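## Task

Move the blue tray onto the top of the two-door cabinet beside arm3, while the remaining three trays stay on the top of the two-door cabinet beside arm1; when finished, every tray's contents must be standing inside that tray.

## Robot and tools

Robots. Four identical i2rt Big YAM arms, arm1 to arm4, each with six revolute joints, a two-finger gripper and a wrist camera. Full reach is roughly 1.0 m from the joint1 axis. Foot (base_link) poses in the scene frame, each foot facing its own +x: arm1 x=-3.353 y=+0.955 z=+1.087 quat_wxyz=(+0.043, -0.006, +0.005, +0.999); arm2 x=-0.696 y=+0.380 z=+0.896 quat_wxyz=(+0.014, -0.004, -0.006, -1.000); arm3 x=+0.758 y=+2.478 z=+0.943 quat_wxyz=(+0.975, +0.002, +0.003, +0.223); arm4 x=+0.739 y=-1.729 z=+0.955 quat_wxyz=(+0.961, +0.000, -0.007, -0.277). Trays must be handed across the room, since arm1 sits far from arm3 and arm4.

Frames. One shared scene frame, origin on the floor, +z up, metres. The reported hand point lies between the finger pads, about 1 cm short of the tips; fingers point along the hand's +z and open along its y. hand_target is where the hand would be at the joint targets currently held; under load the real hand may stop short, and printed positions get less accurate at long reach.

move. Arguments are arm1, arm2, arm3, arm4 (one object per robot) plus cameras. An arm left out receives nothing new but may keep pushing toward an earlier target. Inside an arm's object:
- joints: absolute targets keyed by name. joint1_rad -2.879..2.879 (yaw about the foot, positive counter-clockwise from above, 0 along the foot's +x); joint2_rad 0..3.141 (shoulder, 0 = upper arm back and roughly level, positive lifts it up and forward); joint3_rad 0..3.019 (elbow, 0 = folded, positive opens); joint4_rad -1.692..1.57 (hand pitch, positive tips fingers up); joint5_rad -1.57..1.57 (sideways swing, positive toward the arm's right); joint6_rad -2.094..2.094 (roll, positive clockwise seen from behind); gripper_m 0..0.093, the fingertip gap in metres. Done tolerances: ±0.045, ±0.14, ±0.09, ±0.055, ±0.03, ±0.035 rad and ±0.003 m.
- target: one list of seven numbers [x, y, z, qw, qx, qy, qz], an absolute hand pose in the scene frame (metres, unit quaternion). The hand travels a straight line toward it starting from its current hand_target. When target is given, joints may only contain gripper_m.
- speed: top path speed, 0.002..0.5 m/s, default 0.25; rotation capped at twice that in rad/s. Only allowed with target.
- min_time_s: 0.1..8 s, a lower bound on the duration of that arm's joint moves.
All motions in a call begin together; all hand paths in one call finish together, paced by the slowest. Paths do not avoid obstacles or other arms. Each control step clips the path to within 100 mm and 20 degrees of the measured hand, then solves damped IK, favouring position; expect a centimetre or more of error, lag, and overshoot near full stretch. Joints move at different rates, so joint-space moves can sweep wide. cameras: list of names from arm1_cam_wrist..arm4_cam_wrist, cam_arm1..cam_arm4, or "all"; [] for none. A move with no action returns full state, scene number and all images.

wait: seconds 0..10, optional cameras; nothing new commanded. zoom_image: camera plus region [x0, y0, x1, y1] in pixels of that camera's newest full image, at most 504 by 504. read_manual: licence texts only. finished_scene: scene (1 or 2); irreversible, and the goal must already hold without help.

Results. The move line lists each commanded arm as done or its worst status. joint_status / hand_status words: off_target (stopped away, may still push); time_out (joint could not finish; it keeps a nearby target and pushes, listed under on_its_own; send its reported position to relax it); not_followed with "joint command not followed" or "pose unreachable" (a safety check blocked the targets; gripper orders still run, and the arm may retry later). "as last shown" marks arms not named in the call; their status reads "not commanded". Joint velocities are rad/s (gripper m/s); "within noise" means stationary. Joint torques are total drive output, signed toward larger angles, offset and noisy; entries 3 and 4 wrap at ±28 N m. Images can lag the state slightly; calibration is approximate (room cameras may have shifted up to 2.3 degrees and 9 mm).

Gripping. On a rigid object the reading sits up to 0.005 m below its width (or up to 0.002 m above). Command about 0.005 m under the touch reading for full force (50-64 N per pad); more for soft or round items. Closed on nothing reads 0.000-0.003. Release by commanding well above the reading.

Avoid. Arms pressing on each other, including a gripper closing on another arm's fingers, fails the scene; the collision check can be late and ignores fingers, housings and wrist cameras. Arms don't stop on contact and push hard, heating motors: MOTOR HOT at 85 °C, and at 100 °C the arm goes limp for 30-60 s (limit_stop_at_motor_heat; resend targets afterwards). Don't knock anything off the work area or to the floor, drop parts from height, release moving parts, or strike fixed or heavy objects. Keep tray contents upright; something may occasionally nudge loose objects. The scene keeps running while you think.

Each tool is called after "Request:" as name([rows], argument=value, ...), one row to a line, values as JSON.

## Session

Request:
move()

Request:
zoom_image(camera="cam_arm1", region=[240, 180, 430, 280])

Request:
zoom_image(camera="arm1_cam_wrist", region=[170, 160, 500, 490])

Request:
zoom_image(camera="cam_arm2", region=[250, 200, 504, 454])

Request:
zoom_image(camera="cam_arm3", region=[100, 130, 404, 434])

Scene clock: 0.00 s.
Joint torques (N m): no reading
Motor temperatures (°C): arm1=[36 28 29 24 25 25 25] | arm2=[32 31 23 28 23 26 23] | arm3=[26 23 33 26 26 28 23] | arm4=[29 27 29 28 22 25 25]
Heat: arm1: hottest joint1_rad 36 °C; arm2: hottest joint1_rad 32 °C; arm3: hottest joint3_rad 33 °C; arm4: hottest joint1_rad 29 °C.
Joint velocities: within noise
arm1.joint_positions: joint1_rad=+0.860 joint2_rad=+0.621 joint3_rad=+1.528 joint4_rad=-1.270 joint5_rad=-0.192 joint6_rad=-0.636 gripper_m=+0.09396
arm1.joint_status: not commanded
arm1.hand: x=-3.4928 y=+0.7866 z=+1.7072 quat_wxyz=(+0.125, +0.591, +0.569, -0.558) (m; scene frame)
arm1.hand_target: x=-3.4897 y=+0.7898 z=+1.7157 quat_wxyz=(+0.124, +0.586, +0.565, -0.567) (m; scene frame)
arm1.hand_status: not commanded
arm2.joint_positions: joint1_rad=+0.754 joint2_rad=+0.595 joint3_rad=+1.346 joint4_rad=-1.311 joint5_rad=-0.233 joint6_rad=+0.585 gripper_m=+0.09396
arm2.joint_status: not commanded
arm2.hand: x=-0.8283 y=+0.1949 z=+1.4290 quat_wxyz=(-0.386, -0.856, -0.141, +0.314) (m; scene frame)
arm2.hand_target: x=-0.8262 y=+0.1970 z=+1.4393 quat_wxyz=(-0.392, -0.850, -0.142, +0.322) (m; scene frame)
arm2.hand_status: not commanded
arm3.joint_positions: joint1_rad=-0.415 joint2_rad=+0.640 joint3_rad=+1.444 joint4_rad=-1.295 joint5_rad=-0.232 joint6_rad=-0.126 gripper_m=+0.09396
arm3.joint_status: not commanded
arm3.hand: x=+0.9993 y=+2.5240 z=+1.5132 quat_wxyz=(-0.512, +0.127, -0.846, -0.077) (m; scene frame)
arm3.hand_target: x=+0.9965 y=+2.5239 z=+1.5259 quat_wxyz=(-0.524, +0.127, -0.839, -0.076) (m; scene frame)
arm3.hand_status: not commanded
arm4.joint_positions: joint1_rad=+0.385 joint2_rad=+0.628 joint3_rad=+1.385 joint4_rad=-1.571 joint5_rad=-0.065 joint6_rad=-0.063 gripper_m=+0.09396
arm4.joint_status: not commanded
arm4.hand: x=+0.9336 y=-1.7515 z=+1.4482 quat_wxyz=(-0.377, -0.040, -0.925, +0.016) (m; scene frame)
arm4.hand_target: x=+0.9321 y=-1.7512 z=+1.4566 quat_wxyz=(-0.387, -0.040, -0.921, +0.018) (m; scene frame)
arm4.hand_status: not commanded
pictures: arm1_cam_wrist, arm2_cam_wrist, arm3_cam_wrist, arm4_cam_wrist, cam_arm1, cam_arm2, cam_arm3, cam_arm4
camera_calibration:
arm1_cam_wrist: T_world_to_cam=[[-0.808882, 0.331283, 0.485759, -3.91642], [0.105731, 0.894648, -0.43408, 0.410031], [-0.578387, -0.299759, -0.758692, -0.36354], [0, 0, 0, 1]] pos_world=[-3.42154, 0.821636, 1.80461]
arm2_cam_wrist: T_world_to_cam=[[-0.487285, 0.665289, -0.565635, 0.273582], [0.868256, 0.438253, -0.232523, 0.969778], [0.0931961, -0.604421, -0.791195, 1.44846], [0, 0, 0, 1]] pos_world=[-0.843693, 0.268458, 1.52625]
arm3_cam_wrist: T_world_to_cam=[[0.283081, -0.959083, -0.00503636, 2.14474], [-0.858881, -0.251161, -0.446364, 2.17264], [0.426835, 0.130683, -0.894837, 0.724394], [0, 0, 0, 1]] pos_world=[0.949714, 2.508, 1.62881]
arm4_cam_wrist: T_world_to_cam=[[-0.08198, -0.996598, -0.0084992, -1.65579], [-0.983852, 0.082287, -0.158948, 1.29863], [0.159106, -0.00466857, -0.98725, 1.39778], [0, 0, 0, 1]] pos_world=[0.919521, -1.7505, 1.5723]

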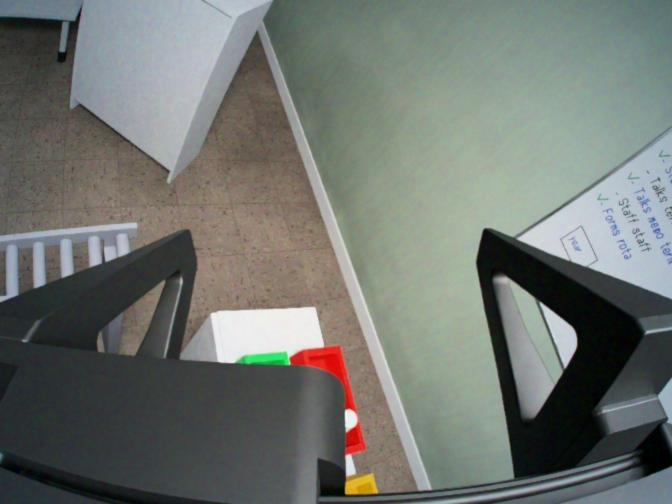

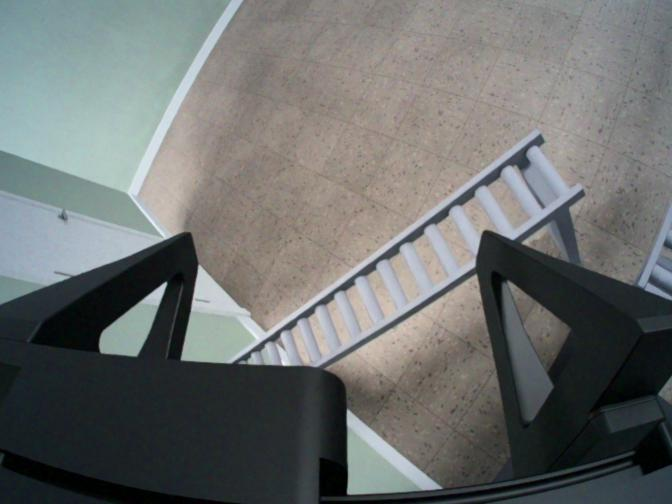

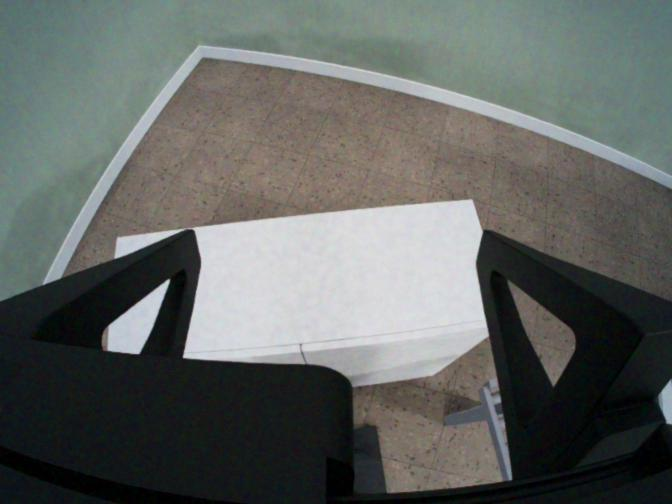

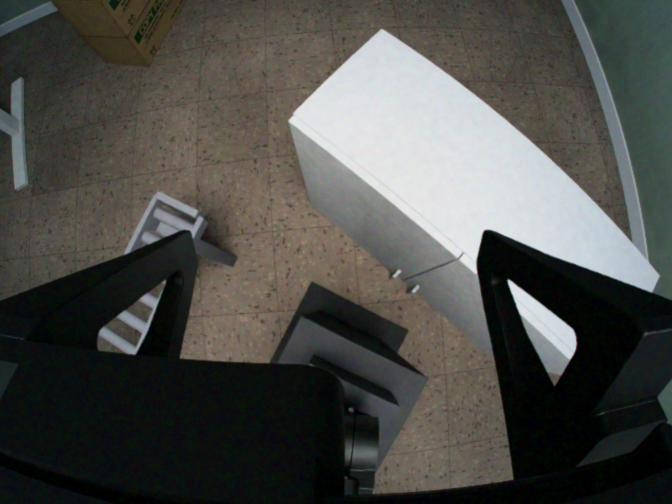

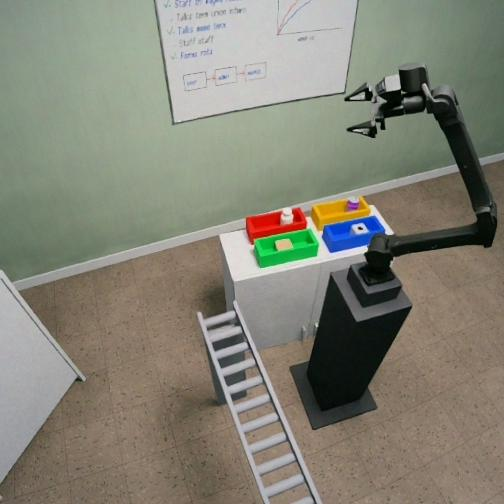

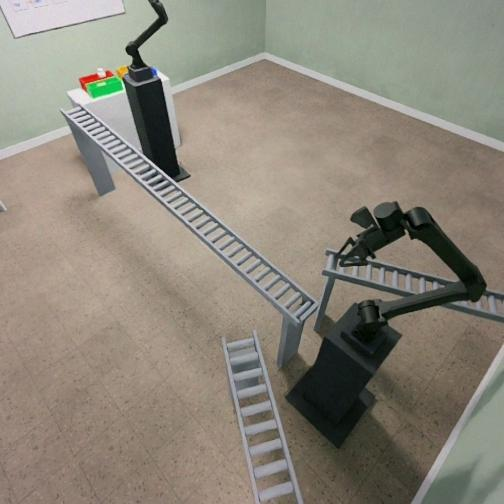

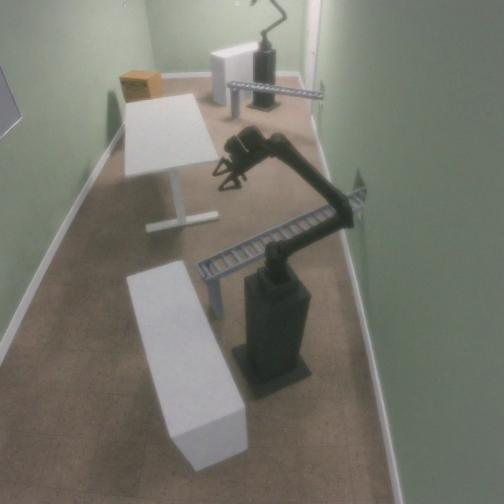

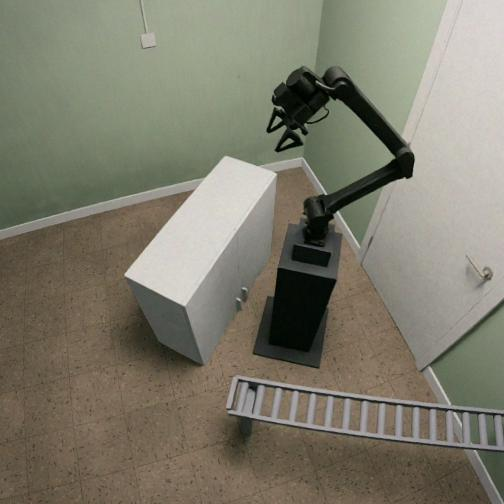

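Scaled by 2.653 from the camera's 504x504 image, which has a finer 720x720 frame.

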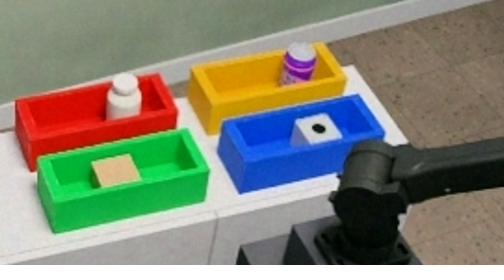

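Scaled by 1.527 from the camera's 672x504 image, which has a finer 960x720 frame.

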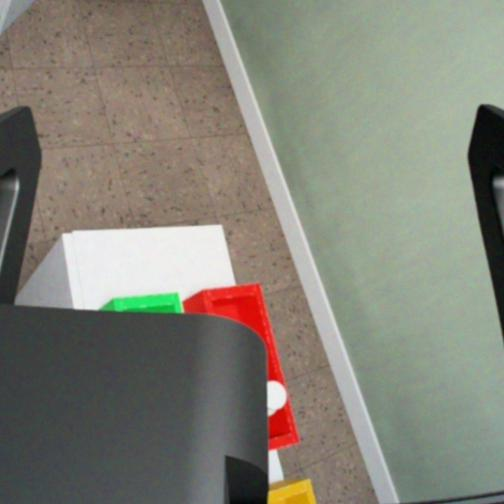

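Scaled by 1.984 from the camera's 504x504 image, which has a finer 720x720 frame.

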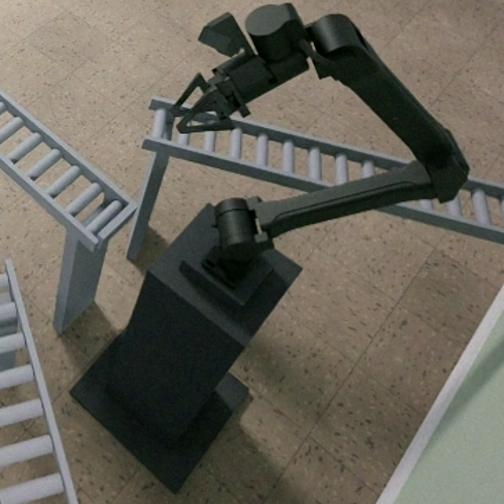

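Scaled by 1.658 from the camera's 504x504 image, which has a finer 720x720 frame.

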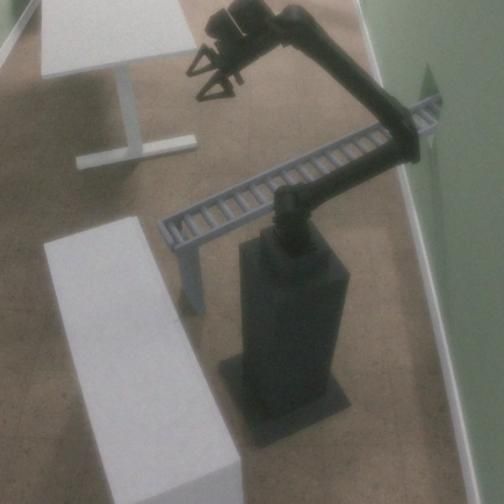

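Request:
move(arm1={"joints": {"joint1_rad": -0.328, "joint2_rad": 1.971, "joint3_rad": 0.97, "joint4_rad": -0.569, "joint5_rad": 0.0, "joint6_rad": 1.283}, "min_time_s": 2.0}, cameras=["arm1_cam_wrist", "cam_arm1"])

Request:
zoom_image(camera="arm1_cam_wrist", region=[180, 0, 500, 320])

Scene clock: 10.27 s.
Joint torques (N m): arm1=[-0.79 -15.5 4.96 0.8 0.1 0.11] | arm2=[0.5 3.14 11.25 1.99 0.06 -0.13] | arm3=[1.96 0.21 10.13 2.07 -0.13 -0.03] | arm4=[-0.26 2.84 9.55 2.24 -0.03 0.06]
Motor temperatures (°C): arm1=[36 28 30 24 25 25 25] | arm2=[32 31 26 28 23 26 22] | arm3=[26 23 34 27 26 28 23] | arm4=[29 27 30 28 22 25 25]
Heat: arm1: hottest joint1_rad 36 °C; arm2: hottest joint1_rad 32 °C; arm3: hottest joint3_rad 34 °C; arm4: hottest joint3_rad 30 °C.
move: arm1 done
Joint velocities: within noise
arm1.joint_positions: joint1_rad=-0.330 joint2_rad=+1.964 joint3_rad=+0.971 joint4_rad=-0.584 joint5_rad=-0.002 joint6_rad=+1.269 gripper_m=+0.09398
arm1.joint_status: all done
arm1.hand: x=-3.7511 y=+1.1304 z=+0.9664 quat_wxyz=(-0.001, +0.666, -0.746, +0.011) (m; scene frame)
arm1.hand_target: x=-3.7525 y=+1.1306 z=+0.9634 quat_wxyz=(+0.000, +0.661, -0.750, +0.008) (m; scene frame)
arm1.hand_status: not commanded
arm2, arm3, arm4: as last shown
pictures: arm1_cam_wrist, cam_arm1
camera_calibration:
arm1_cam_wrist: T_world_to_cam=[[0.992601, -0.118594, 0.0260569, 3.83104], [-0.109477, -0.781278, 0.614508, -0.117858], [-0.0525195, -0.612813, -0.78848, 1.38335], [0, 0, 0, 1]] pos_world=[-3.74294, 1.21, 1.06335]

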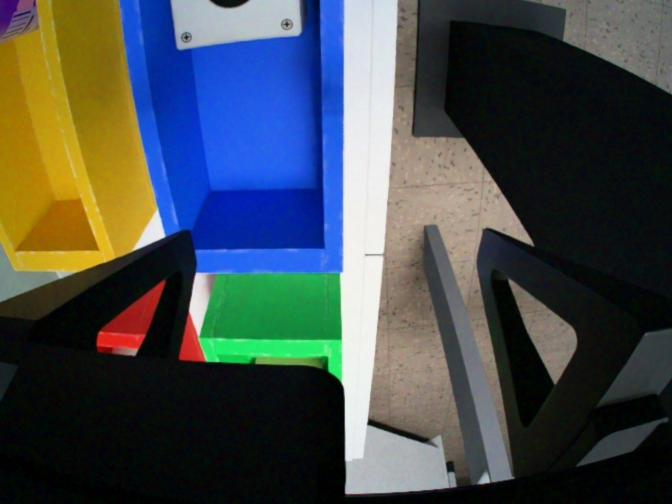

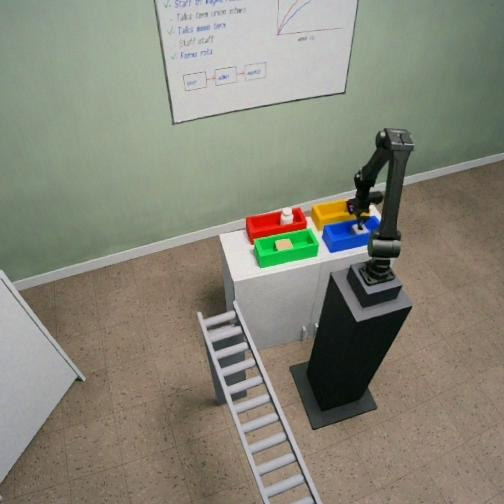

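Scaled by 1.575 from the camera's 672x504 image, which has a finer 960x720 frame.

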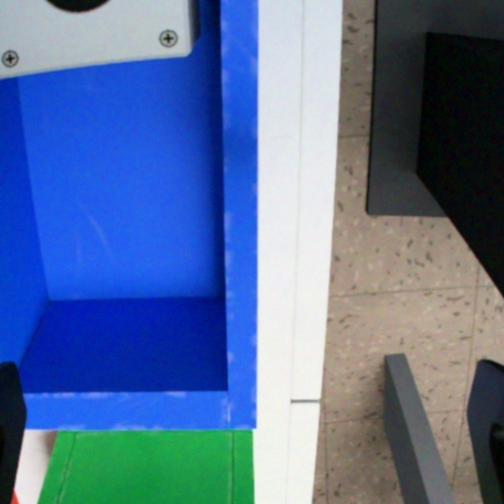

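Request:
move(arm1={"target": [-3.759, 1.142, 0.817, 0, 0.666, -0.746, 0], "speed": 0.2}, cameras=["arm1_cam_wrist"])

Scene clock: 13.97 s.
Joint torques (N m): arm1=[-1.73 -15.5 4.53 0.73 0.14 -0.13] | arm2=[0.5 3.19 11.26 1.98 0.04 -0.13] | arm3=[1.49 0.44 10.11 2.11 -0.13 -0.02] | arm4=[-0.26 2.9 9.52 2.25 -0.04 0.05]
Motor temperatures (°C): arm1=[36 28 30 24 25 25 25] | arm2=[32 31 26 28 23 26 22] | arm3=[26 23 35 27 26 28 23] | arm4=[29 27 30 28 22 25 25]
Heat: arm1: hottest joint1_rad 36 °C; arm2: hottest joint1_rad 32 °C; arm3: hottest joint3_rad 35 °C; arm4: hottest joint3_rad 30 °C.
move: arm1 off_target
Joint velocities: within noise
arm1.joint_positions: joint1_rad=-0.332 joint2_rad=+2.326 joint3_rad=+1.053 joint4_rad=-0.291 joint5_rad=+0.003 joint6_rad=+1.267 gripper_m=+0.09398
arm1.joint_status: not commanded
arm1.hand: x=-3.7560 y=+1.1337 z=+0.8264 quat_wxyz=(+0.000, +0.666, -0.746, +0.004) (m; scene frame)
arm1.hand_target: x=-3.7586 y=+1.1419 z=+0.8173 quat_wxyz=(+0.000, +0.666, -0.746, +0.000) (m; scene frame)
arm1.hand_status: off_target (0.013 m and 0.5 deg from the pose sent, 0.150 m and 1.3 deg at the start)
arm2, arm3, arm4: as last shown
pictures: arm1_cam_wrist
camera_calibration:
arm1_cam_wrist: T_world_to_cam=[[0.992807, -0.118843, 0.0145168, 3.85047], [-0.103093, -0.786911, 0.608394, 0.0055882], [-0.0608802, -0.605514, -0.793502, 1.23913], [0, 0, 0, 1]] pos_world=[-3.74676, 1.21231, 0.923956]

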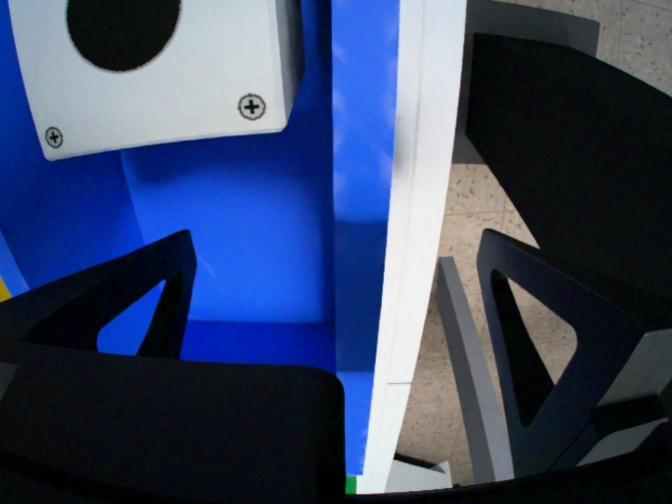

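Request:
move(arm1={"joints": {"gripper_m": 0.0}})

Request:
move(arm1={"target": [-3.759, 1.142, 1.05, 0, 0.666, -0.746, 0], "speed": 0.2}, cameras=["arm1_cam_wrist", "cam_arm1"])

Scene clock: 15.07 s.
Joint torques (N m): arm1=[-1.73 -15.62 4.22 0.76 0.08 -0.13] | arm2=[0.38 3.14 11.26 1.99 0.06 -0.12] | arm3=[1.85 0.32 10.11 2.09 -0.11 -0.04] | arm4=[-0.32 2.9 9.55 2.24 -0.03 0.06]
Motor temperatures (°C): arm1=[36 28 30 24 25 25 25] | arm2=[32 31 26 28 23 26 22] | arm3=[26 23 35 27 26 28 23] | arm4=[29 27 31 28 22 25 25]
Heat: arm1: hottest joint1_rad 36 °C; arm2: hottest joint1_rad 32 °C; arm3: hottest joint3_rad 35 °C; arm4: hottest joint3_rad 31 °C.
move: arm1 off_target
Joint velocities: within noise
arm1.joint_positions: joint1_rad=-0.332 joint2_rad=+2.327 joint3_rad=+1.055 joint4_rad=-0.291 joint5_rad=+0.004 joint6_rad=+1.265 gripper_m=+0.01055
arm1.joint_status: gripper_m off_target (ended at +0.01058, target +0.00000)
arm1.hand: x=-3.7562 y=+1.1342 z=+0.8262 quat_wxyz=(-0.001, +0.666, -0.746, +0.004) (m; scene frame)
arm1.hand_target: x=-3.7587 y=+1.1419 z=+0.8173 quat_wxyz=(+0.000, +0.666, -0.746, +0.000) (m; scene frame)
arm1.hand_status: not commanded
arm2, arm3, arm4: as last shown
pictures: none

Scene clock: 17.07 s.
Joint torques (N m): arm1=[-1.44 -17.32 8.16 -0.09 0.17 -0.09] | arm2=[0.62 3.14 11.28 2.04 0.05 -0.12] | arm3=[2.02 0.44 10.07 2.13 -0.13 -0.04] | arm4=[-0.21 2.96 9.55 2.25 -0.04 0.06]
Motor temperatures (°C): arm1=[36 28 30 24 25 25 25] | arm2=[32 31 27 28 23 26 22] | arm3=[26 23 35 27 26 28 23] | arm4=[29 27 31 28 22 25 25]
Heat: arm1: hottest joint1_rad 36 °C; arm2: hottest joint1_rad 32 °C; arm3: hottest joint3_rad 35 °C; arm4: hottest joint3_rad 31 °C.
move: arm1 off_target
Joint velocities: within noise
arm1.joint_positions: joint1_rad=-0.332 joint2_rad=+1.822 joint3_rad=+0.992 joint4_rad=-0.774 joint5_rad=+0.002 joint6_rad=+1.265 gripper_m=+0.01055
arm1.joint_status: not commanded
arm1.hand: x=-3.7461 y=+1.1305 z=+1.0309 quat_wxyz=(-0.008, +0.666, -0.745, +0.023) (m; scene frame)
arm1.hand_target: x=-3.7586 y=+1.1418 z=+1.0499 quat_wxyz=(+0.000, +0.666, -0.746, +0.000) (m; scene frame)
arm1.hand_status: off_target (0.026 m and 2.8 deg from the pose sent, 0.224 m and 0.5 deg at the start)
arm2, arm3, arm4: as last shown
pictures: arm1_cam_wrist, cam_arm1
camera_calibration:
arm1_cam_wrist: T_world_to_cam=[[0.991788, -0.116571, 0.0526039, 3.79165], [-0.124044, -0.776687, 0.617552, -0.219708], [-0.0311322, -0.619006, -0.784769, 1.51781], [0, 0, 0, 1]] pos_world=[-3.74051, 1.21089, 1.12736]

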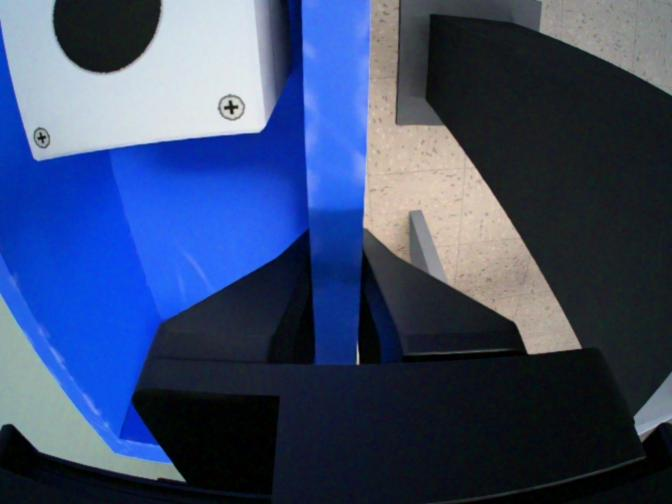

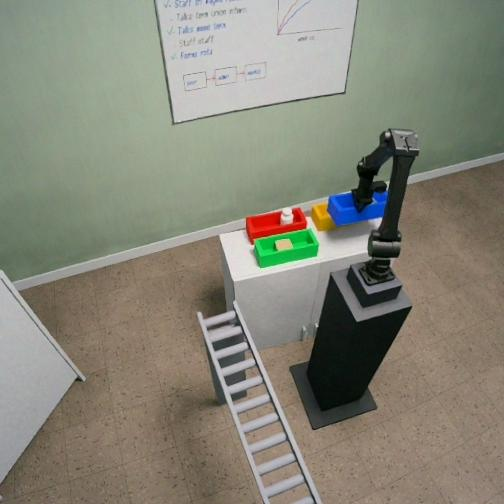

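Request:
move(arm1={"joints": {"joint1_rad": 1.789, "joint2_rad": 2.118, "joint3_rad": 1.385, "joint4_rad": -0.765, "joint5_rad": 0.087, "joint6_rad": 1.694}, "min_time_s": 3.5}, cameras=["arm1_cam_wrist", "cam_arm1", "cam_arm2"])

Request:
zoom_image(camera="cam_arm1", region=[190, 300, 290, 420])

Request:
zoom_image(camera="cam_arm2", region=[50, 75, 130, 155])

Scene clock: 24.23 s.
Joint torques (N m): arm1=[-1.32 -20.19 12.41 0.46 0.54 0.12] | arm2=[0.44 3.19 11.3 1.99 0.05 -0.13] | arm3=[1.9 0.38 10.13 2.06 -0.13 -0.04] | arm4=[-0.21 2.9 9.54 2.26 -0.03 0.06]
Motor temperatures (°C): arm1=[36 29 31 24 25 25 26] | arm2=[32 31 28 28 23 26 22] | arm3=[26 23 36 27 26 28 23] | arm4=[29 27 31 28 22 25 25]
Heat: arm1: hottest joint1_rad 36 °C; arm2: hottest joint1_rad 32 °C; arm3: hottest joint3_rad 36 °C; arm4: hottest joint3_rad 31 °C.
move: arm1 done
Joint velocities: within noise
arm1.joint_positions: joint1_rad=+1.799 joint2_rad=+2.122 joint3_rad=+1.316 joint4_rad=-0.774 joint5_rad=+0.074 joint6_rad=+1.679 gripper_m=+0.01055
arm1.joint_status: all done
arm1.hand: x=-3.2881 y=+0.4173 z=+0.9883 quat_wxyz=(+0.006, +0.999, +0.017, -0.032) (m; scene frame)
arm1.hand_target: x=-3.2908 y=+0.3787 z=+1.0103 quat_wxyz=(+0.047, +0.998, +0.003, -0.033) (m; scene frame)
arm1.hand_status: not commanded
arm2, arm3, arm4: as last shown
pictures: arm1_cam_wrist, cam_arm1, cam_arm2
camera_calibration:
arm1_cam_wrist: T_world_to_cam=[[-0.0283345, 0.999589, -0.00432735, -0.507189], [0.833008, 0.026005, 0.55265, 2.18548], [0.552536, 0.0120543, -0.833402, 2.76099], [0, 0, 0, 1]] pos_world=[-3.36044, 0.416866, 1.09101]

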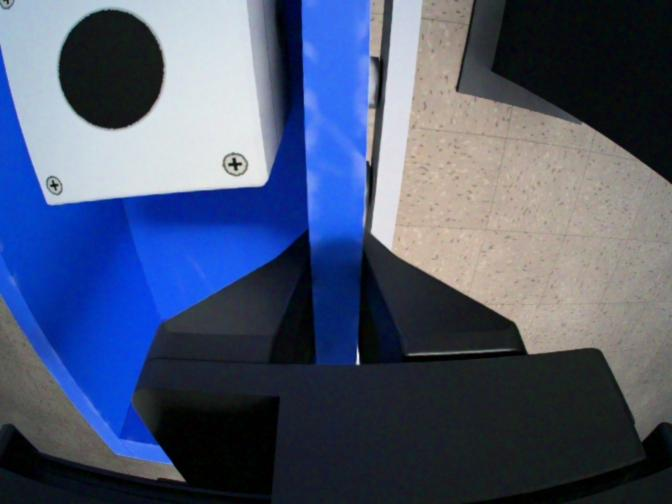

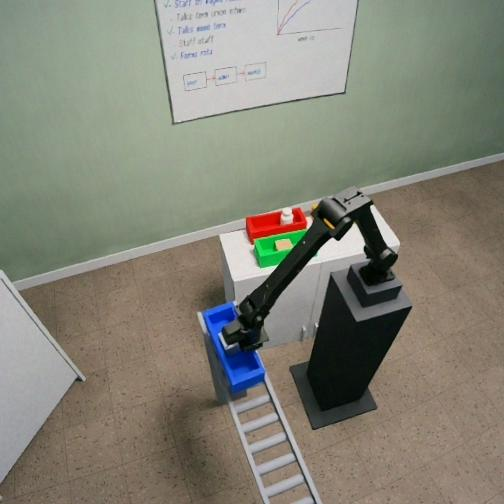

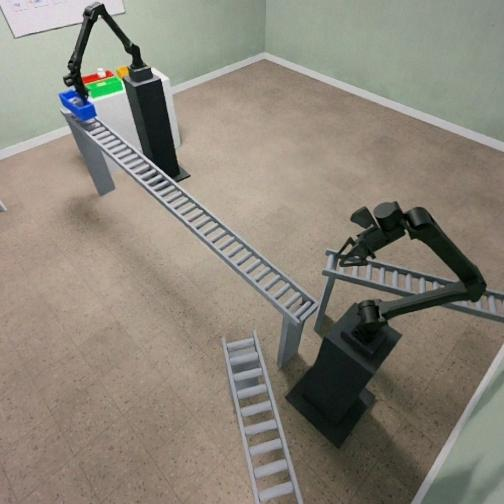

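Scaled by 4.200 from the camera's 504x504 image, which has a finer 720x720 frame.

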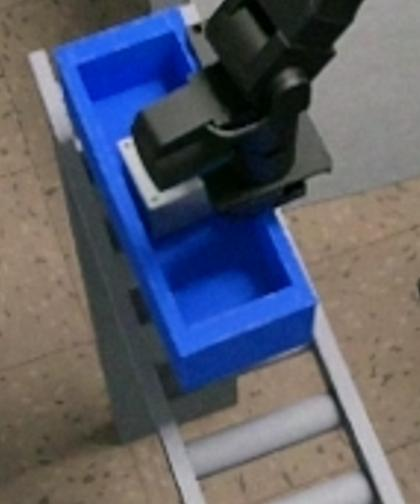

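Scaled by 6.300 from the camera's 504x504 image, which has a finer 720x720 frame.

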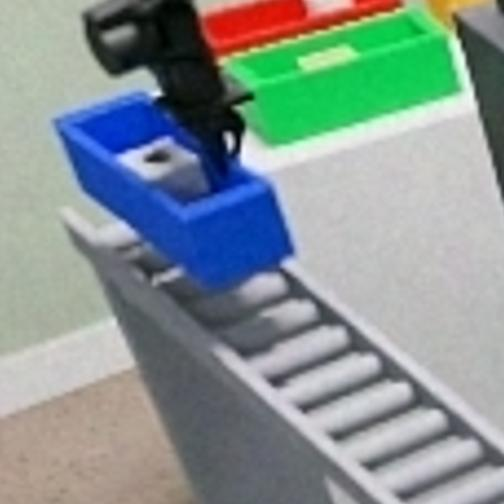

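Request:
move(arm1={"joints": {"joint1_rad": 1.789, "joint2_rad": 2.2475, "joint3_rad": 1.392, "joint4_rad": -0.648, "joint5_rad": 0.098, "joint6_rad": 1.718}, "min_time_s": 1.8}, cameras=["arm1_cam_wrist", "cam_arm1", "cam_arm2"])

Request:
zoom_image(camera="cam_arm1", region=[222, 365, 292, 425])

Request:
zoom_image(camera="cam_arm2", region=[60, 95, 120, 155])

Scene clock: 27.97 s.
Joint torques (N m): arm1=[-1.03 -20.54 11.22 0.91 0.57 0.11] | arm2=[0.56 3.02 11.3 2 0.05 -0.12] | arm3=[1.73 0.09 10.14 2.21 -0.14 -0.04] | arm4=[-0.32 3.02 9.57 2.22 -0.03 0.06]
Motor temperatures (°C): arm1=[36 29 32 24 25 25 26] | arm2=[32 31 28 28 23 26 22] | arm3=[26 23 36 27 26 28 23] | arm4=[29 27 32 28 22 25 25]
Heat: arm1: hottest joint1_rad 36 °C; arm2: hottest joint1_rad 32 °C; arm3: hottest joint3_rad 36 °C; arm4: hottest joint3_rad 32 °C.
move: arm1 done
Joint velocities: within noise
arm1.joint_positions: joint1_rad=+1.799 joint2_rad=+2.253 joint3_rad=+1.327 joint4_rad=-0.669 joint5_rad=+0.084 joint6_rad=+1.702 gripper_m=+0.01055
arm1.joint_status: all done
arm1.hand: x=-3.2896 y=+0.4202 z=+0.9225 quat_wxyz=(-0.001, +0.999, +0.006, -0.038) (m; scene frame)
arm1.hand_target: x=-3.2919 y=+0.3775 z=+0.9422 quat_wxyz=(+0.046, +0.998, -0.009, -0.038) (m; scene frame)
arm1.hand_status: not commanded
arm2, arm3, arm4: as last shown
pictures: arm1_cam_wrist, cam_arm1, cam_arm2
camera_calibration:
arm1_cam_wrist: T_world_to_cam=[[-0.0053317, 0.999941, 0.00950072, -0.447682], [0.839915, -0.000678065, 0.542717, 2.26602], [0.542691, 0.0108734, -0.839862, 2.68104], [0, 0, 0, 1]] pos_world=[-3.36064, 0.42004, 1.02615]

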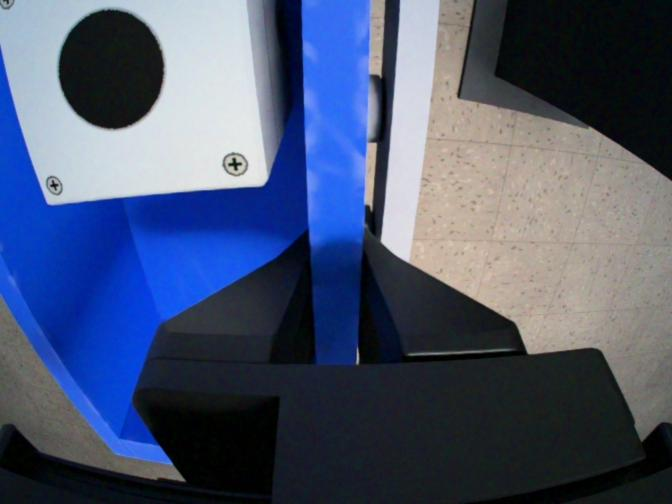

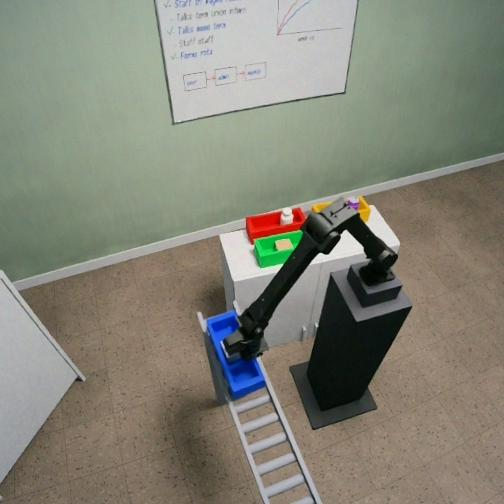

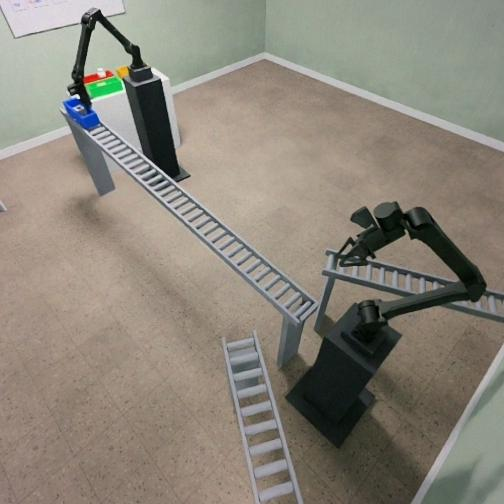

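Scaled by 7.200 from the camera's 504x504 image, which has a finer 720x720 frame.

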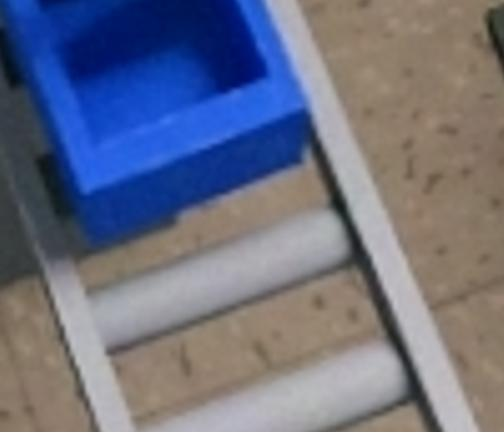

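Scaled by 8.400 from the camera's 504x504 image, which has a finer 720x720 frame.

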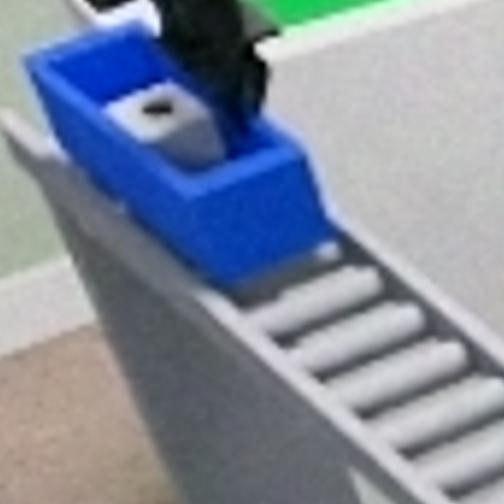

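Request:
move(arm1={"joints": {"joint1_rad": 1.789, "joint2_rad": 2.268, "joint3_rad": 1.392, "joint4_rad": -0.628, "joint5_rad": 0.098, "joint6_rad": 1.718}, "min_time_s": 0.7})

Request:
move(arm1={"joints": {"joint1_rad": 1.789, "joint2_rad": 2.286, "joint3_rad": 1.392, "joint4_rad": -0.614, "joint5_rad": 0.098, "joint6_rad": 1.718}, "min_time_s": 0.7}, cameras=["cam_arm1", "cam_arm2"])

Request:
zoom_image(camera="cam_arm1", region=[222, 365, 292, 425])

Scene clock: 29.77 s.
Joint torques (N m): arm1=[-1.38 -20.48 11.1 0.94 0.58 0.12] | arm2=[0.5 3.08 11.3 2.03 0.05 -0.12] | arm3=[1.73 0.32 10.1 2.17 -0.12 -0.04] | arm4=[-0.26 2.96 9.55 2.21 -0.03 0.05]
Motor temperatures (°C): arm1=[36 29 32 24 25 25 26] | arm2=[32 31 28 28 23 26 22] | arm3=[26 23 36 27 26 28 23] | arm4=[29 27 32 28 22 25 25]
Heat: arm1: hottest joint1_rad 36 °C; arm2: hottest joint1_rad 32 °C; arm3: hottest joint3_rad 36 °C; arm4: hottest joint3_rad 32 °C.
move: arm1 done
Joint velocities: within noise
arm1.joint_positions: joint1_rad=+1.799 joint2_rad=+2.273 joint3_rad=+1.327 joint4_rad=-0.649 joint5_rad=+0.084 joint6_rad=+1.703 gripper_m=+0.01055
arm1.joint_status: all done
arm1.hand: x=-3.2896 y=+0.4213 z=+0.9120 quat_wxyz=(-0.001, +0.999, +0.005, -0.038) (m; scene frame)
arm1.hand_target: x=-3.2918 y=+0.3783 z=+0.9310 quat_wxyz=(+0.045, +0.998, -0.010, -0.038) (m; scene frame)
arm1.hand_status: not commanded
arm2, arm3, arm4: as last shown
pictures: none

Scene clock: 30.87 s.
Joint torques (N m): arm1=[-1.03 -20.66 10.5 0.92 0.57 0.11] | arm2=[0.5 3.08 11.23 1.99 0.05 -0.12] | arm3=[1.61 0.38 10.22 2.1 -0.11 -0.03] | arm4=[-0.32 2.9 9.52 2.24 -0.03 0.05]
Motor temperatures (°C): arm1=[36 29 32 24 25 25 26] | arm2=[32 31 29 28 23 26 22] | arm3=[26 23 36 27 26 28 23] | arm4=[29 27 32 28 22 25 25]
Heat: arm1: hottest joint1_rad 36 °C; arm2: hottest joint1_rad 32 °C; arm3: hottest joint3_rad 36 °C; arm4: hottest joint3_rad 32 °C.
move: arm1 done
Joint velocities: within noise
arm1.joint_positions: joint1_rad=+1.799 joint2_rad=+2.290 joint3_rad=+1.332 joint4_rad=-0.636 joint5_rad=+0.084 joint6_rad=+1.703 gripper_m=+0.01055
arm1.joint_status: all done
arm1.hand: x=-3.2894 y=+0.4202 z=+0.9044 quat_wxyz=(+0.000, +0.999, +0.005, -0.037) (m; scene frame)
arm1.hand_target: x=-3.2920 y=+0.3800 z=+0.9213 quat_wxyz=(+0.043, +0.998, -0.009, -0.038) (m; scene frame)
arm1.hand_status: not commanded
arm2.joint_positions: joint1_rad=+0.754 joint2_rad=+0.595 joint3_rad=+1.346 joint4_rad=-1.311 joint5_rad=-0.233 joint6_rad=+0.585 gripper_m=+0.09396
arm2.joint_status: not commanded
arm2.hand: x=-0.8283 y=+0.1949 z=+1.4290 quat_wxyz=(-0.386, -0.856, -0.141, +0.314) (m; scene frame)
arm2.hand_target: x=-0.8262 y=+0.1970 z=+1.4393 quat_wxyz=(-0.392, -0.850, -0.142, +0.322) (m; scene frame)
arm2.hand_status: not commanded
arm3.joint_positions: joint1_rad=-0.415 joint2_rad=+0.640 joint3_rad=+1.444 joint4_rad=-1.295 joint5_rad=-0.232 joint6_rad=-0.126 gripper_m=+0.09396
arm3.joint_status: not commanded
arm3.hand: x=+0.9993 y=+2.5240 z=+1.5132 quat_wxyz=(-0.512, +0.127, -0.846, -0.077) (m; scene frame)
arm3.hand_target: x=+0.9965 y=+2.5239 z=+1.5259 quat_wxyz=(-0.524, +0.127, -0.839, -0.076) (m; scene frame)
arm3.hand_status: not commanded
arm4.joint_positions: joint1_rad=+0.385 joint2_rad=+0.628 joint3_rad=+1.385 joint4_rad=-1.571 joint5_rad=-0.065 joint6_rad=-0.063 gripper_m=+0.09396
arm4.joint_status: not commanded
arm4.hand: x=+0.9336 y=-1.7515 z=+1.4482 quat_wxyz=(-0.377, -0.040, -0.925, +0.016) (m; scene frame)
arm4.hand_target: x=+0.9321 y=-1.7512 z=+1.4566 quat_wxyz=(-0.387, -0.040, -0.921, +0.018) (m; scene frame)
arm4.hand_status: not commanded
pictures: cam_arm1, cam_arm2

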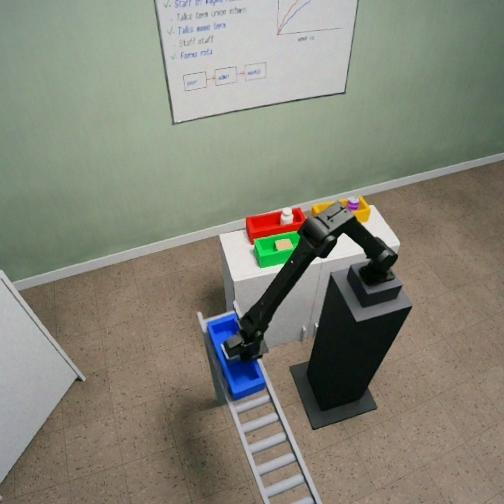

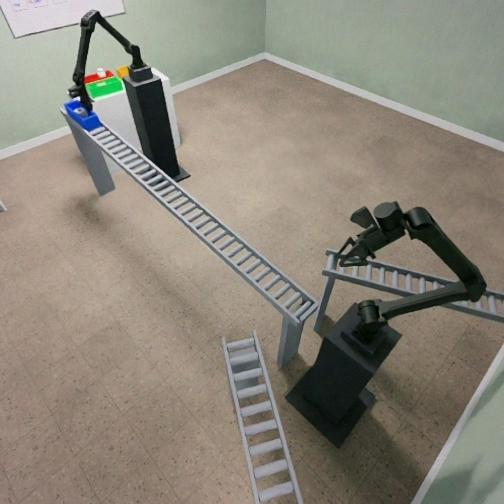

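Scaled by 7.200 from the camera's 504x504 image, which has a finer 720x720 frame.

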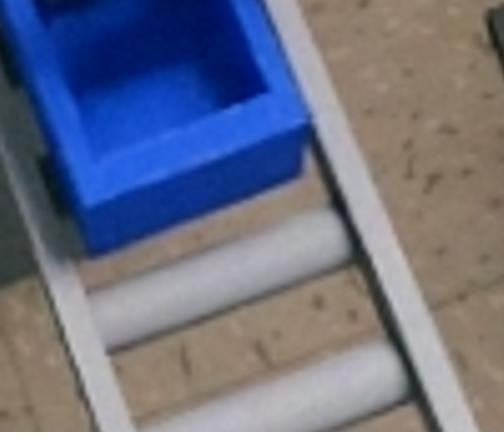

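Request:
move(arm1={"joints": {"joint1_rad": 1.789, "joint2_rad": 2.300, "joint3_rad": 1.392, "joint4_rad": -0.604, "joint5_rad": 0.098, "joint6_rad": 1.718}, "min_time_s": 0.6})

Request:
move(arm1={"joints": {"joint1_rad": 1.789, "joint2_rad": 2.312, "joint3_rad": 1.392, "joint4_rad": -0.604, "joint5_rad": 0.098, "joint6_rad": 1.718}, "min_time_s": 0.6}, cameras=["cam_arm1", "cam_arm2", "arm1_cam_wrist"])

Request:
zoom_image(camera="cam_arm1", region=[222, 365, 292, 425])

Scene clock: 32.27 s.
Joint torques (N m): arm1=[-1.14 -19.9 10.55 0.94 0.58 0.11] | arm2=[0.56 3.08 11.28 1.99 0.05 -0.13] | arm3=[1.61 0.32 10.09 2.02 -0.13 -0.02] | arm4=[-0.26 2.9 9.57 2.24 -0.03 0.06]
Motor temperatures (°C): arm1=[36 29 33 24 25 25 26] | arm2=[32 31 29 28 23 26 22] | arm3=[26 23 36 27 26 28 23] | arm4=[29 27 32 28 22 25 25]
Heat: arm1: hottest joint1_rad 36 °C; arm2: hottest joint1_rad 32 °C; arm3: hottest joint3_rad 36 °C; arm4: hottest joint3_rad 32 °C.
move: arm1 done
Joint velocities: within noise
arm1.joint_positions: joint1_rad=+1.799 joint2_rad=+2.294 joint3_rad=+1.332 joint4_rad=-0.626 joint5_rad=+0.084 joint6_rad=+1.703 gripper_m=+0.01055
arm1.joint_status: all done
arm1.hand: x=-3.2892 y=+0.4191 z=+0.9020 quat_wxyz=(+0.003, +0.999, +0.005, -0.037) (m; scene frame)
arm1.hand_target: x=-3.2921 y=+0.3817 z=+0.9137 quat_wxyz=(+0.042, +0.998, -0.009, -0.038) (m; scene frame)
arm1.hand_status: not commanded
arm2, arm3, arm4: as last shown
pictures: none

Scene clock: 33.17 s.
Joint torques (N m): arm1=[-1.08 -19.43 10.1 0.95 0.58 0.11] | arm2=[0.44 3.19 11.26 2.02 0.05 -0.13] | arm3=[1.73 0.21 10.13 2.15 -0.11 -0.02] | arm4=[-0.15 2.9 9.54 2.25 -0.03 0.06]
Motor temperatures (°C): arm1=[36 29 33 24 25 25 26] | arm2=[32 31 29 28 23 26 22] | arm3=[26 23 37 27 26 28 23] | arm4=[29 27 32 28 22 25 25]
Heat: arm1: hottest joint1_rad 36 °C; arm2: hottest joint1_rad 32 °C; arm3: hottest joint3_rad 37 °C; arm4: hottest joint3_rad 32 °C.
move: arm1 done
Joint velocities: within noise
arm1.joint_positions: joint1_rad=+1.799 joint2_rad=+2.297 joint3_rad=+1.337 joint4_rad=-0.626 joint5_rad=+0.084 joint6_rad=+1.703 gripper_m=+0.01055
arm1.joint_status: all done
arm1.hand: x=-3.2890 y=+0.4174 z=+0.9017 quat_wxyz=(+0.004, +0.999, +0.005, -0.037) (m; scene frame)
arm1.hand_target: x=-3.2926 y=+0.3854 z=+0.9070 quat_wxyz=(+0.036, +0.999, -0.009, -0.039) (m; scene frame)
arm1.hand_status: not commanded
arm2, arm3, arm4: as last shown
pictures: arm1_cam_wrist, cam_arm1, cam_arm2
camera_calibration:
arm1_cam_wrist: T_world_to_cam=[[-0.0044509, 0.99999, 0.0000550772, -0.433338], [0.83915, 0.00370505, 0.543887, 2.27145], [0.543881, 0.002467, -0.839158, 2.67009], [0, 0, 0, 1]] pos_world=[-3.36023, 0.418331, 1.00524]

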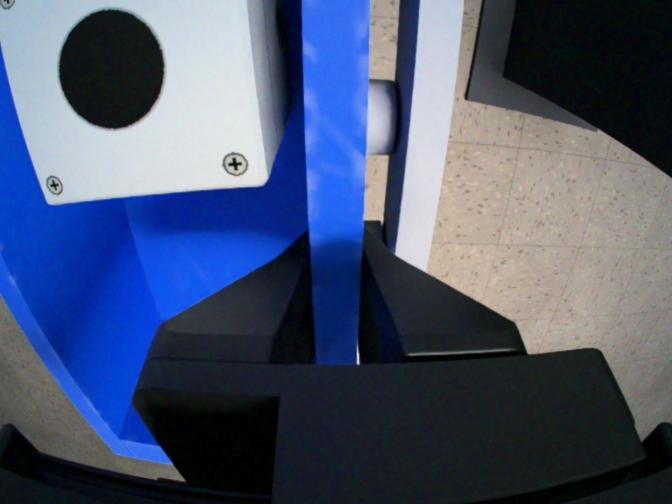

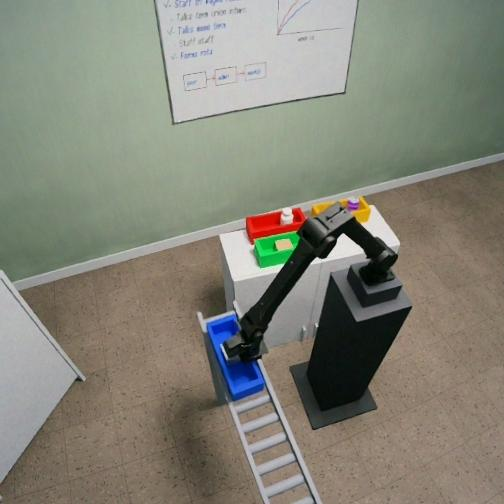

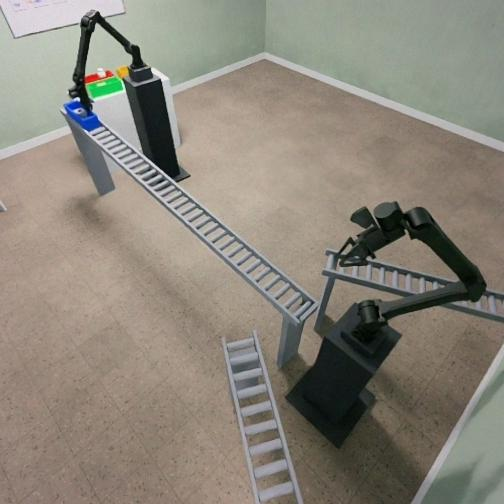

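Scaled by 7.200 from the camera's 504x504 image, which has a finer 720x720 frame.

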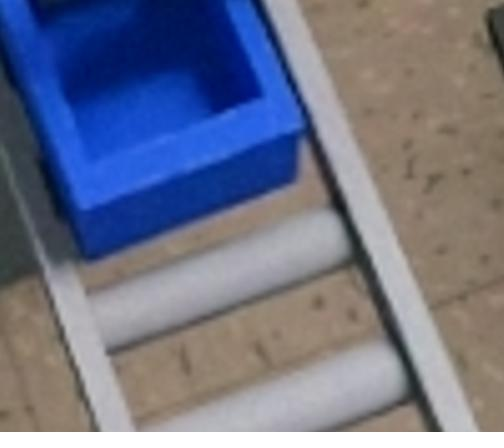

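Request:
move(arm1={"target": [-3.291, 0.408, 1.06, 0.030, 0.999, -0.005, -0.039], "speed": 0.4, "joints": {"gripper_m": 0.085}}, arm2={"joints": {"joint1_rad": 0.105, "joint2_rad": 1.72, "joint3_rad": 1.02, "joint4_rad": -0.871, "joint5_rad": 0.0, "joint6_rad": 0.106}, "min_time_s": 2.5}, cameras=["cam_arm1", "cam_arm2", "arm2_cam_wrist"])

Scene clock: 37.73 s.
Joint torques (N m): arm1=[-0.15 -16.32 7.97 -0.12 0.17 0.12] | arm2=[0.21 -14.33 8.58 0.9 0.19 -0.14] | arm3=[1.73 0.67 10.18 2.11 -0.12 -0.02] | arm4=[-0.15 2.84 9.57 2.25 -0.02 0.05]
Motor temperatures (°C): arm1=[36 30 33 24 25 25 26] | arm2=[32 31 29 28 23 26 22] | arm3=[26 23 37 27 26 28 23] | arm4=[29 27 32 28 22 25 25]
Heat: arm1: hottest joint1_rad 36 °C; arm2: hottest joint1_rad 32 °C; arm3: hottest joint3_rad 37 °C; arm4: hottest joint3_rad 32 °C.
move: arm1 off_target; arm2 done
Joint velocities: within noise
arm1.joint_positions: joint1_rad=+1.799 joint2_rad=+1.966 joint3_rad=+1.337 joint4_rad=-0.862 joint5_rad=+0.094 joint6_rad=+1.708 gripper_m=+0.08493
arm1.joint_status: all done
arm1.hand: x=-3.2899 y=+0.3996 z=+1.0762 quat_wxyz=(+0.052, +0.998, +0.000, -0.035) (m; scene frame)
arm1.hand_target: x=-3.2911 y=+0.4083 z=+1.0604 quat_wxyz=(+0.030, +0.999, -0.005, -0.039) (m; scene frame)
arm1.hand_status: off_target (0.018 m and 2.6 deg from the pose sent, 0.159 m and 3.2 deg at the start)
arm2.joint_positions: joint1_rad=+0.111 joint2_rad=+1.715 joint3_rad=+1.016 joint4_rad=-0.883 joint5_rad=-0.002 joint6_rad=+0.114 gripper_m=+0.09396
arm2.joint_status: all done
arm2.hand: x=-1.1251 y=+0.3205 z=+0.9017 quat_wxyz=(-0.006, -1.000, -0.012, -0.001) (m; scene frame)
arm2.hand_target: x=-1.1299 y=+0.3229 z=+0.9006 quat_wxyz=(-0.006, -1.000, -0.013, +0.004) (m; scene frame)
arm2.hand_status: not commanded
arm3, arm4: as last shown
pictures: arm2_cam_wrist, cam_arm1, cam_arm2
camera_calibration:
arm2_cam_wrist: T_world_to_cam=[[-0.0319585, 0.999469, -0.0062893, -0.352066], [0.811055, 0.0296101, 0.58422, 0.380078], [0.584097, 0.0135698, -0.811571, 1.5074], [0, 0, 0, 1]] pos_world=[-1.19999, 0.32017, 0.999101]

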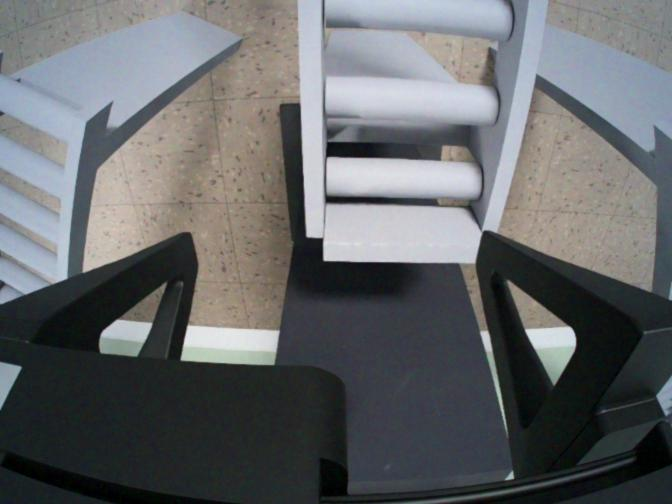

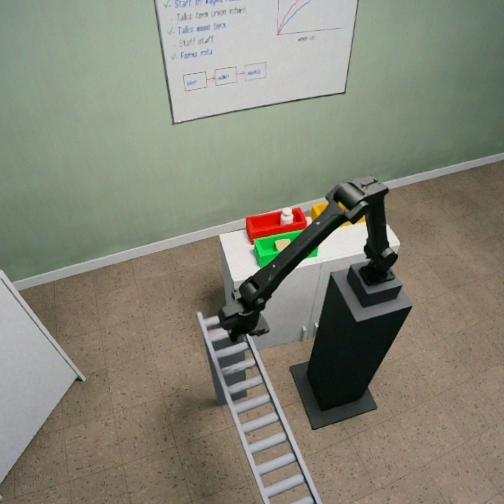

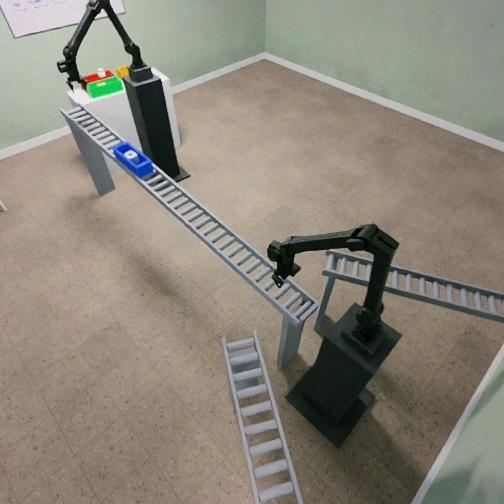

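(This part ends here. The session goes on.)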